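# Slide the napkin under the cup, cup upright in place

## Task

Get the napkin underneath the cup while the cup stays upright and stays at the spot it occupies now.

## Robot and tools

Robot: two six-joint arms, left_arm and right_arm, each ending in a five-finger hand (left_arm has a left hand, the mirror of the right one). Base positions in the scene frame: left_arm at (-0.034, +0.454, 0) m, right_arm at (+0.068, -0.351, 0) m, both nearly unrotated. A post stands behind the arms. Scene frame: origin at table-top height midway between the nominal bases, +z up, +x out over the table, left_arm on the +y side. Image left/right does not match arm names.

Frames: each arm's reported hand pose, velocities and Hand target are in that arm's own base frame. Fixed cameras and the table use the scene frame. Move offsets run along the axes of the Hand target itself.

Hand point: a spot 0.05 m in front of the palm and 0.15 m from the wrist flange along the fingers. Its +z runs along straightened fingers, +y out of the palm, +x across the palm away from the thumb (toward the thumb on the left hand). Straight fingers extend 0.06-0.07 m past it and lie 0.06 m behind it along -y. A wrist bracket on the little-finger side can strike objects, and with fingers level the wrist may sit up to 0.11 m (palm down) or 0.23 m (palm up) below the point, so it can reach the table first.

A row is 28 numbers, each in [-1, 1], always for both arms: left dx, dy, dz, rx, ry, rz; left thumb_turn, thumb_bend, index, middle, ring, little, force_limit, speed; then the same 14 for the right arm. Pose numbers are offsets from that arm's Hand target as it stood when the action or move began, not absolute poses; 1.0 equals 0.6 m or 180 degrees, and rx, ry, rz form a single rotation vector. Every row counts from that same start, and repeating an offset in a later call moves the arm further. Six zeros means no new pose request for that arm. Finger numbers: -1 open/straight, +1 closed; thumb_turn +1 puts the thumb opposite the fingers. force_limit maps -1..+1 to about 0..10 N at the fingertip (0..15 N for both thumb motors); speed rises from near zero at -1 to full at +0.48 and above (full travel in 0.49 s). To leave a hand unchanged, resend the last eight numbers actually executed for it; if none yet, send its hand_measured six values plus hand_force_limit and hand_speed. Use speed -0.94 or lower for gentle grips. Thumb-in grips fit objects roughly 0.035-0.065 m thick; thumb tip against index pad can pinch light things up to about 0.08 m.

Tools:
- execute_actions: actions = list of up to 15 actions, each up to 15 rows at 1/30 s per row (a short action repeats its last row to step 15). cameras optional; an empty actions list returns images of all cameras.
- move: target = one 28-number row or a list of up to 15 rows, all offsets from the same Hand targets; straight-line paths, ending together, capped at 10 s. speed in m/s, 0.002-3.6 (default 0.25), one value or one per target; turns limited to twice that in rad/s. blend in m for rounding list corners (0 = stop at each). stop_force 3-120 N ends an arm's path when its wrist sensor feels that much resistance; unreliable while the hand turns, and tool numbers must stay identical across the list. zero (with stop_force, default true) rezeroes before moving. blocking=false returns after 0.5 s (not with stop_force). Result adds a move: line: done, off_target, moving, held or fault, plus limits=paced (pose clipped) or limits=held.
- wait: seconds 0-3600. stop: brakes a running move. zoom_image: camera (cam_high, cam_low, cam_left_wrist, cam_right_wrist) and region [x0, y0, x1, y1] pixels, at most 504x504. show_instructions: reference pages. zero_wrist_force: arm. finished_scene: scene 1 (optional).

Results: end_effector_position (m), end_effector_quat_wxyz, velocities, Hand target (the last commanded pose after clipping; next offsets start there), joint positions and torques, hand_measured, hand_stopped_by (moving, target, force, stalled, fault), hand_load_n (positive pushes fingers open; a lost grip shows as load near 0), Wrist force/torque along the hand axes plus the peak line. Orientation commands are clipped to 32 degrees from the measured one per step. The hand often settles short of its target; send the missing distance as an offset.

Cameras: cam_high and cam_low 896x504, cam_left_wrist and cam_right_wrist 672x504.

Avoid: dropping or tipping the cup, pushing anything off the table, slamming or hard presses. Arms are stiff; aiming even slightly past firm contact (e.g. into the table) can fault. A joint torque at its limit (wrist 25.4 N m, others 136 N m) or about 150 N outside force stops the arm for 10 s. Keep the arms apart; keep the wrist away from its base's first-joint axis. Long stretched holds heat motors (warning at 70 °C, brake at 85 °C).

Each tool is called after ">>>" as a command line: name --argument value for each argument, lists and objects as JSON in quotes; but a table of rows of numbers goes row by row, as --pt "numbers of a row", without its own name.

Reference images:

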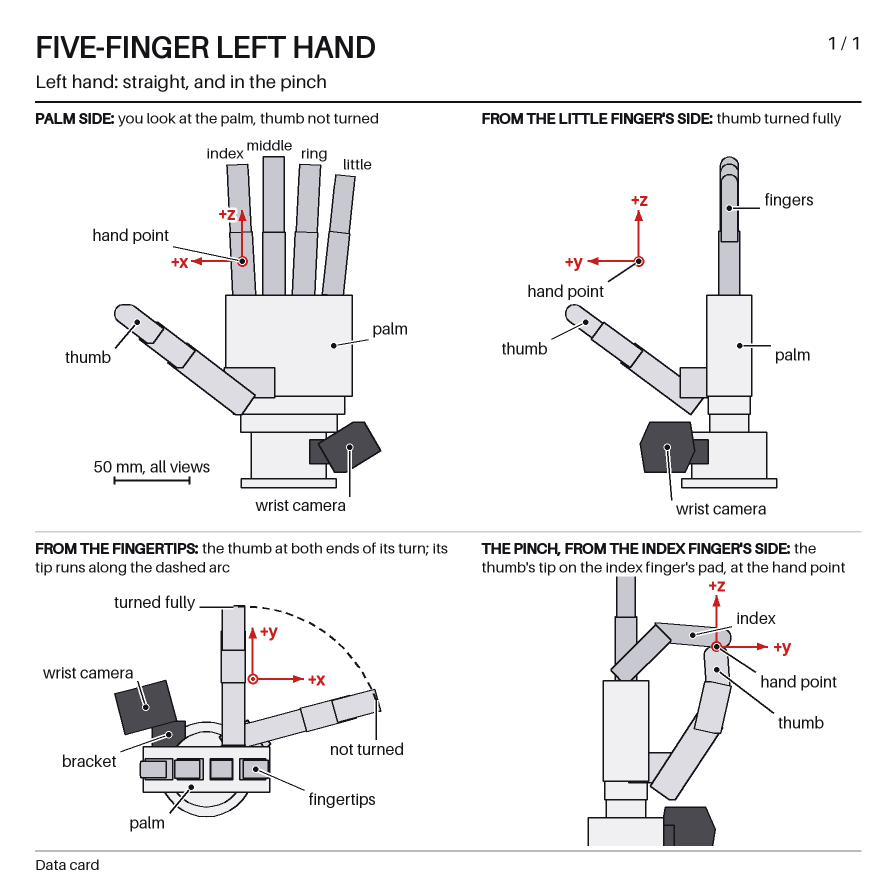

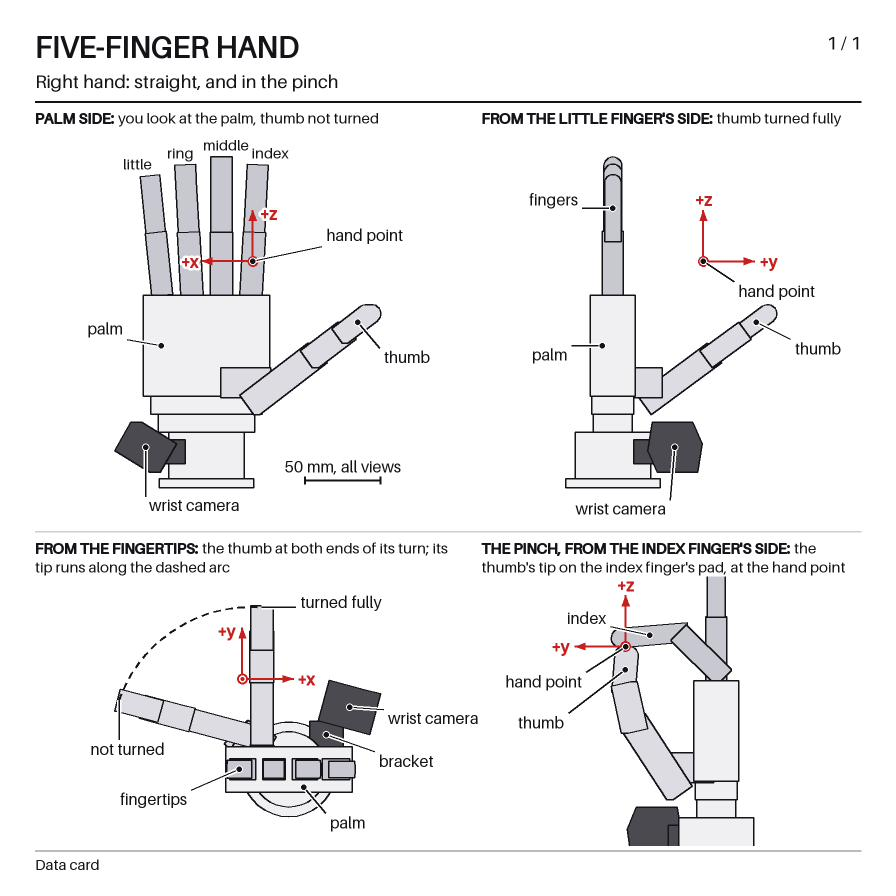

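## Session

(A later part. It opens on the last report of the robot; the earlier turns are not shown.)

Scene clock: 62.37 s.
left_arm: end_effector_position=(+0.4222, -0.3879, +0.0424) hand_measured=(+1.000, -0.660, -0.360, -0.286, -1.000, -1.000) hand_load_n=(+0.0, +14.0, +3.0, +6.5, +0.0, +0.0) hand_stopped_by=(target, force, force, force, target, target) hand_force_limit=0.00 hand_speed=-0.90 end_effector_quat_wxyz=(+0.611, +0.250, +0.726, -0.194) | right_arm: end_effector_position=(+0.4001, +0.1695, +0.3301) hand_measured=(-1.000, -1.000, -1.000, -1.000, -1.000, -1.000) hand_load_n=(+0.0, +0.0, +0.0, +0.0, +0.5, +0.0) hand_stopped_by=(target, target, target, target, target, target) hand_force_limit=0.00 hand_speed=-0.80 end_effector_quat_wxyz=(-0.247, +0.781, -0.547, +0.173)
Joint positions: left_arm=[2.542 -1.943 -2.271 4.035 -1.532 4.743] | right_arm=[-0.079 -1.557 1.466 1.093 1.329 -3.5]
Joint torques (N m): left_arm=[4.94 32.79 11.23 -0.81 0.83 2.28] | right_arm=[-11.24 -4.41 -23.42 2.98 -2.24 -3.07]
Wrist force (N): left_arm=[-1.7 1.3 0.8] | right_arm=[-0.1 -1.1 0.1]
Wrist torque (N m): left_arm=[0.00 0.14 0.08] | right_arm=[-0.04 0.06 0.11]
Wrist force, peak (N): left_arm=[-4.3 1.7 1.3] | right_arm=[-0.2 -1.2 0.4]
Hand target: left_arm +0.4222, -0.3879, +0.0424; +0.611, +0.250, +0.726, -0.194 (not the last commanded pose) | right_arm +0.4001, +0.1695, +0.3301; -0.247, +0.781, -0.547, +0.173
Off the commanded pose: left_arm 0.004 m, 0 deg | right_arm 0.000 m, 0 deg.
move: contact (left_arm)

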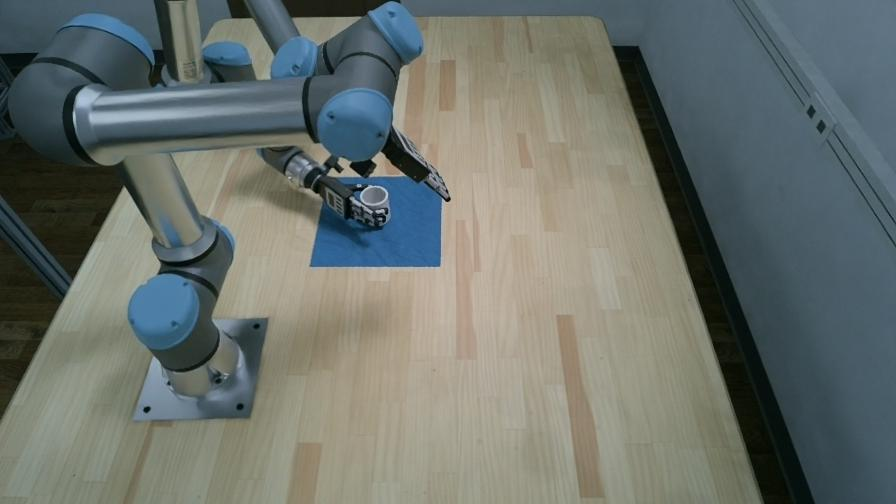

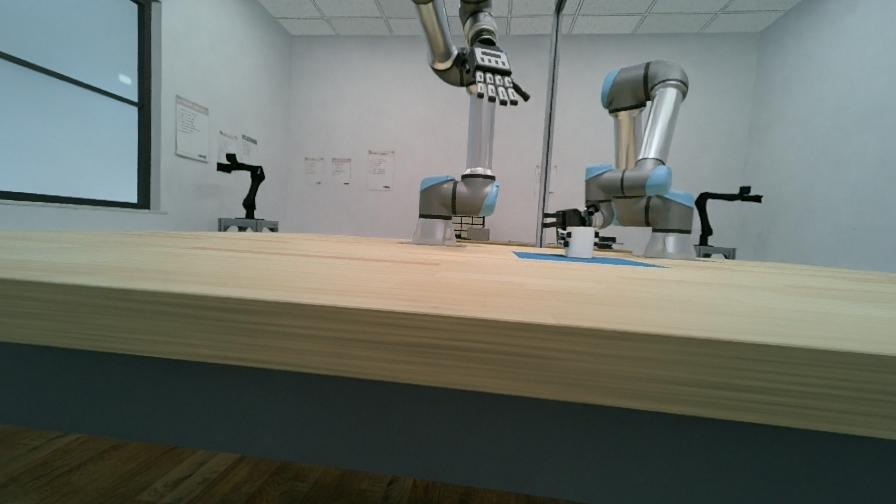

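>>> move --target '[0,0,0,0,0,0,1,-1,-1,-1,-1,-1,0,-0.85,0,0,0,0,0,0,-1,-1,-1,-1,-1,-1,0,-0.8]' --cameras '["cam_left_wrist","cam_high"]'

Scene clock: 64.53 s.
left_arm: end_effector_position=(+0.4222, -0.3879, +0.0424) hand_measured=(+1.000, -1.000, -1.000, -1.000, -1.000, -1.000) hand_load_n=(+0.0, +0.0, +0.0, +0.0, +0.0, +0.0) hand_stopped_by=(target, target, target, target, target, target) hand_force_limit=0.00 hand_speed=-0.85 end_effector_quat_wxyz=(+0.611, +0.250, +0.726, -0.194) | right_arm: end_effector_position=(+0.4001, +0.1695, +0.3301) hand_measured=(-1.000, -1.000, -1.000, -1.000, -1.000, -1.000) hand_load_n=(+0.0, +0.0, +0.0, +0.0, +0.0, +0.0) hand_stopped_by=(target, target, target, target, target, target) hand_force_limit=0.00 hand_speed=-0.80 end_effector_quat_wxyz=(-0.247, +0.781, -0.547, +0.173)
Joint positions: left_arm=[2.542 -1.943 -2.271 4.035 -1.532 4.743] | right_arm=[-0.079 -1.557 1.466 1.093 1.329 -3.5]
Joint torques (N m): left_arm=[-2.04 32.38 15.47 1.97 -0.38 2.03] | right_arm=[-10.2 -5.05 -23.77 2.86 -2.31 -3.06]
Wrist force (N): left_arm=[-0.9 0.3 0.2] | right_arm=[-0.2 -1.0 0.2]
Wrist torque (N m): left_arm=[-0.04 0.18 0.12] | right_arm=[-0.04 0.07 0.11]
Wrist force, peak (N): left_arm=[-2.1 1.5 0.7] | right_arm=[-0.1 -1.3 0.2]
Hand target: left_arm +0.4222, -0.3879, +0.0424; +0.611, +0.250, +0.726, -0.194 | right_arm +0.4001, +0.1695, +0.3301; -0.247, +0.781, -0.547, +0.173
Off the commanded pose: left_arm 0.000 m, 0 deg | right_arm 0.000 m, 0 deg.
move: done
cam_left_wrist: T_world_to_cam=[[-0.59517, -0.76002, -0.26105, -0.02978], [-0.40211, 0.56292, -0.7221, 0.42035], [0.69576, -0.3248, -0.64064, -0.27589]] pos_world=[0.34325, -0.34887, 0.11902]
Images, in order (width x height): cam_high 896x504, cam_left_wrist 672x504.

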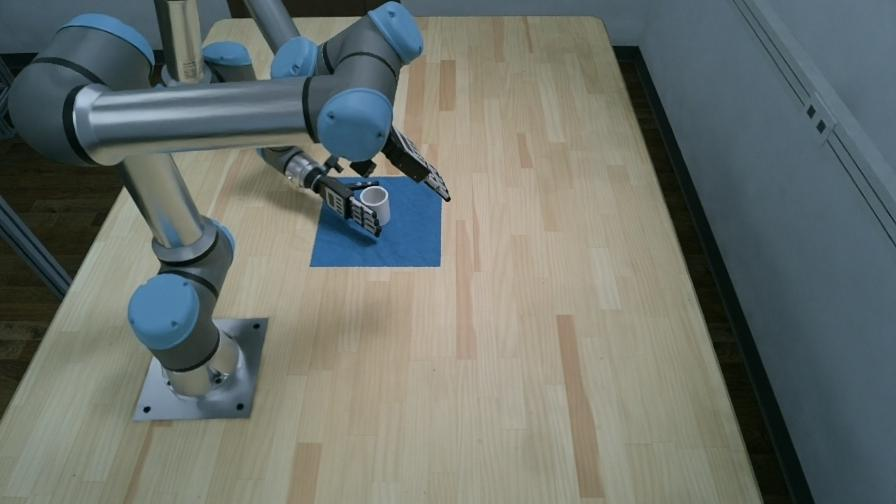

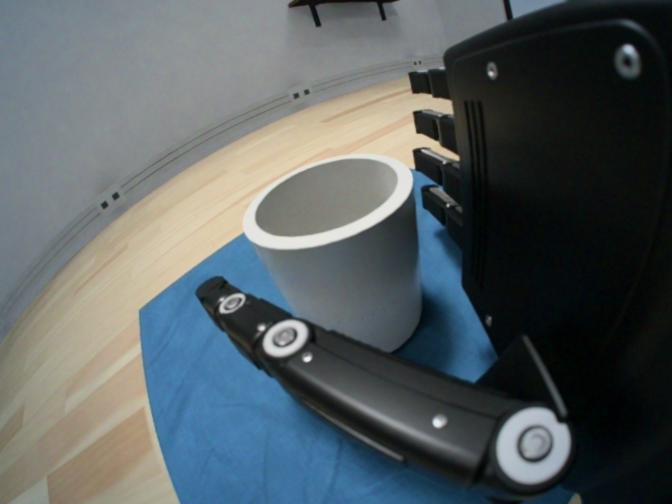

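>>> move --target '[-0.1969,0.0046,-0.0355,0,0,0,1,-1,-1,-1,-1,-1,0,-0.85,0,0,0,0,0,0,-1,-1,-1,-1,-1,-1,0,-0.8]' --speed 0.1 --cameras '["cam_high","cam_low"]'

>>> zoom_image --camera "cam_high" --region '[330, 160, 430, 250]'

Scene clock: 66.63 s.
left_arm: end_effector_position=(+0.4222, -0.3880, +0.1625) hand_measured=(+1.000, -1.000, -1.000, -1.000, -1.000, -1.000) hand_load_n=(+0.0, +0.0, +0.0, +0.0, +0.0, +0.0) hand_stopped_by=(target, target, target, target, target, target) hand_force_limit=0.00 hand_speed=-0.85 end_effector_quat_wxyz=(+0.611, +0.250, +0.726, -0.194) | right_arm: end_effector_position=(+0.4001, +0.1695, +0.3301) hand_measured=(-1.000, -1.000, -1.000, -1.000, -1.000, -1.000) hand_load_n=(-0.5, +0.0, +0.0, -0.5, +0.0, +0.0) hand_stopped_by=(target, target, target, target, target, target) hand_force_limit=0.00 hand_speed=-0.80 end_effector_quat_wxyz=(-0.247, +0.781, -0.547, +0.173)
Joint positions: left_arm=[2.542 -1.668 -2.17 3.659 -1.532 4.743] | right_arm=[-0.079 -1.557 1.466 1.093 1.329 -3.5]
Joint torques (N m): left_arm=[4.69 28.79 23.75 -0.55 0.99 -2.08] | right_arm=[-10.37 -4.47 -23.91 2.86 -2.17 -3.08]
Wrist force (N): left_arm=[-0.9 0.4 0.0] | right_arm=[-0.2 -0.9 0.3]
Wrist torque (N m): left_arm=[0.00 0.16 0.08] | right_arm=[-0.01 0.07 0.11]
Wrist force, peak (N): left_arm=[-1.5 0.2 -0.1] | right_arm=[-0.3 -1.4 0.0]
Hand target: left_arm +0.4222, -0.3880, +0.1625; +0.611, +0.250, +0.726, -0.194 | right_arm +0.4001, +0.1695, +0.3301; -0.247, +0.781, -0.547, +0.173
Off the commanded pose: left_arm 0.000 m, 0 deg | right_arm 0.000 m, 0 deg.
move: done

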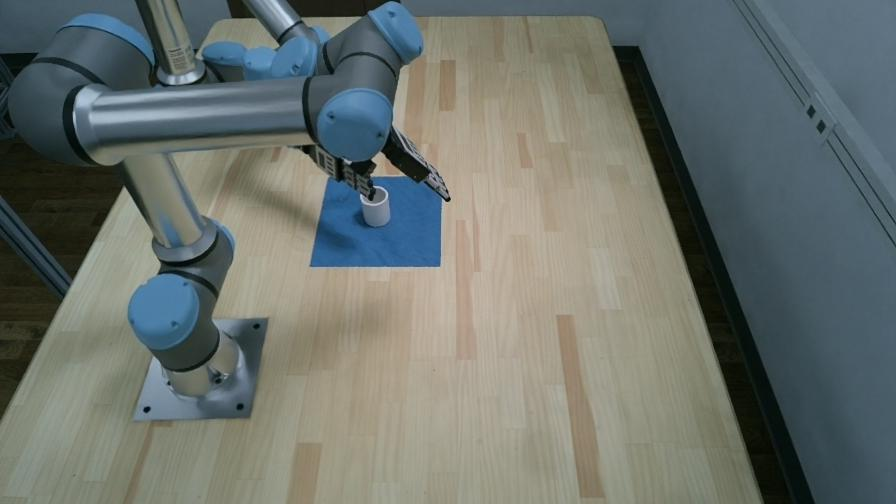

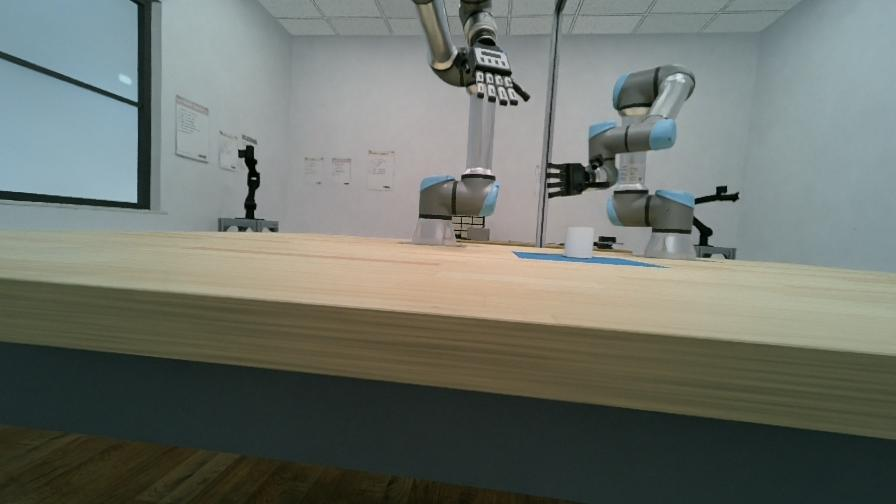

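Scaled by 5.040.

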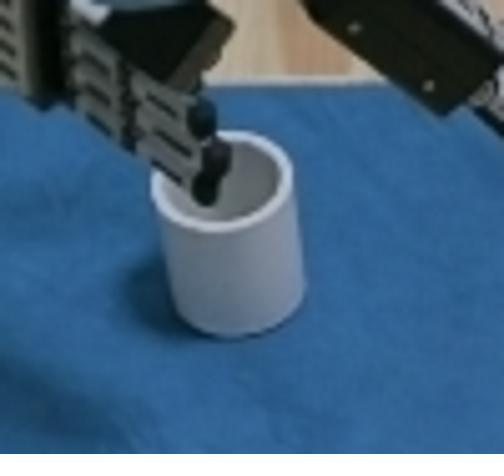

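The cup is back in its original spot, standing on the napkin, and both hands are clear of it.

>>> finished_scene

The scene is finished: the task was done.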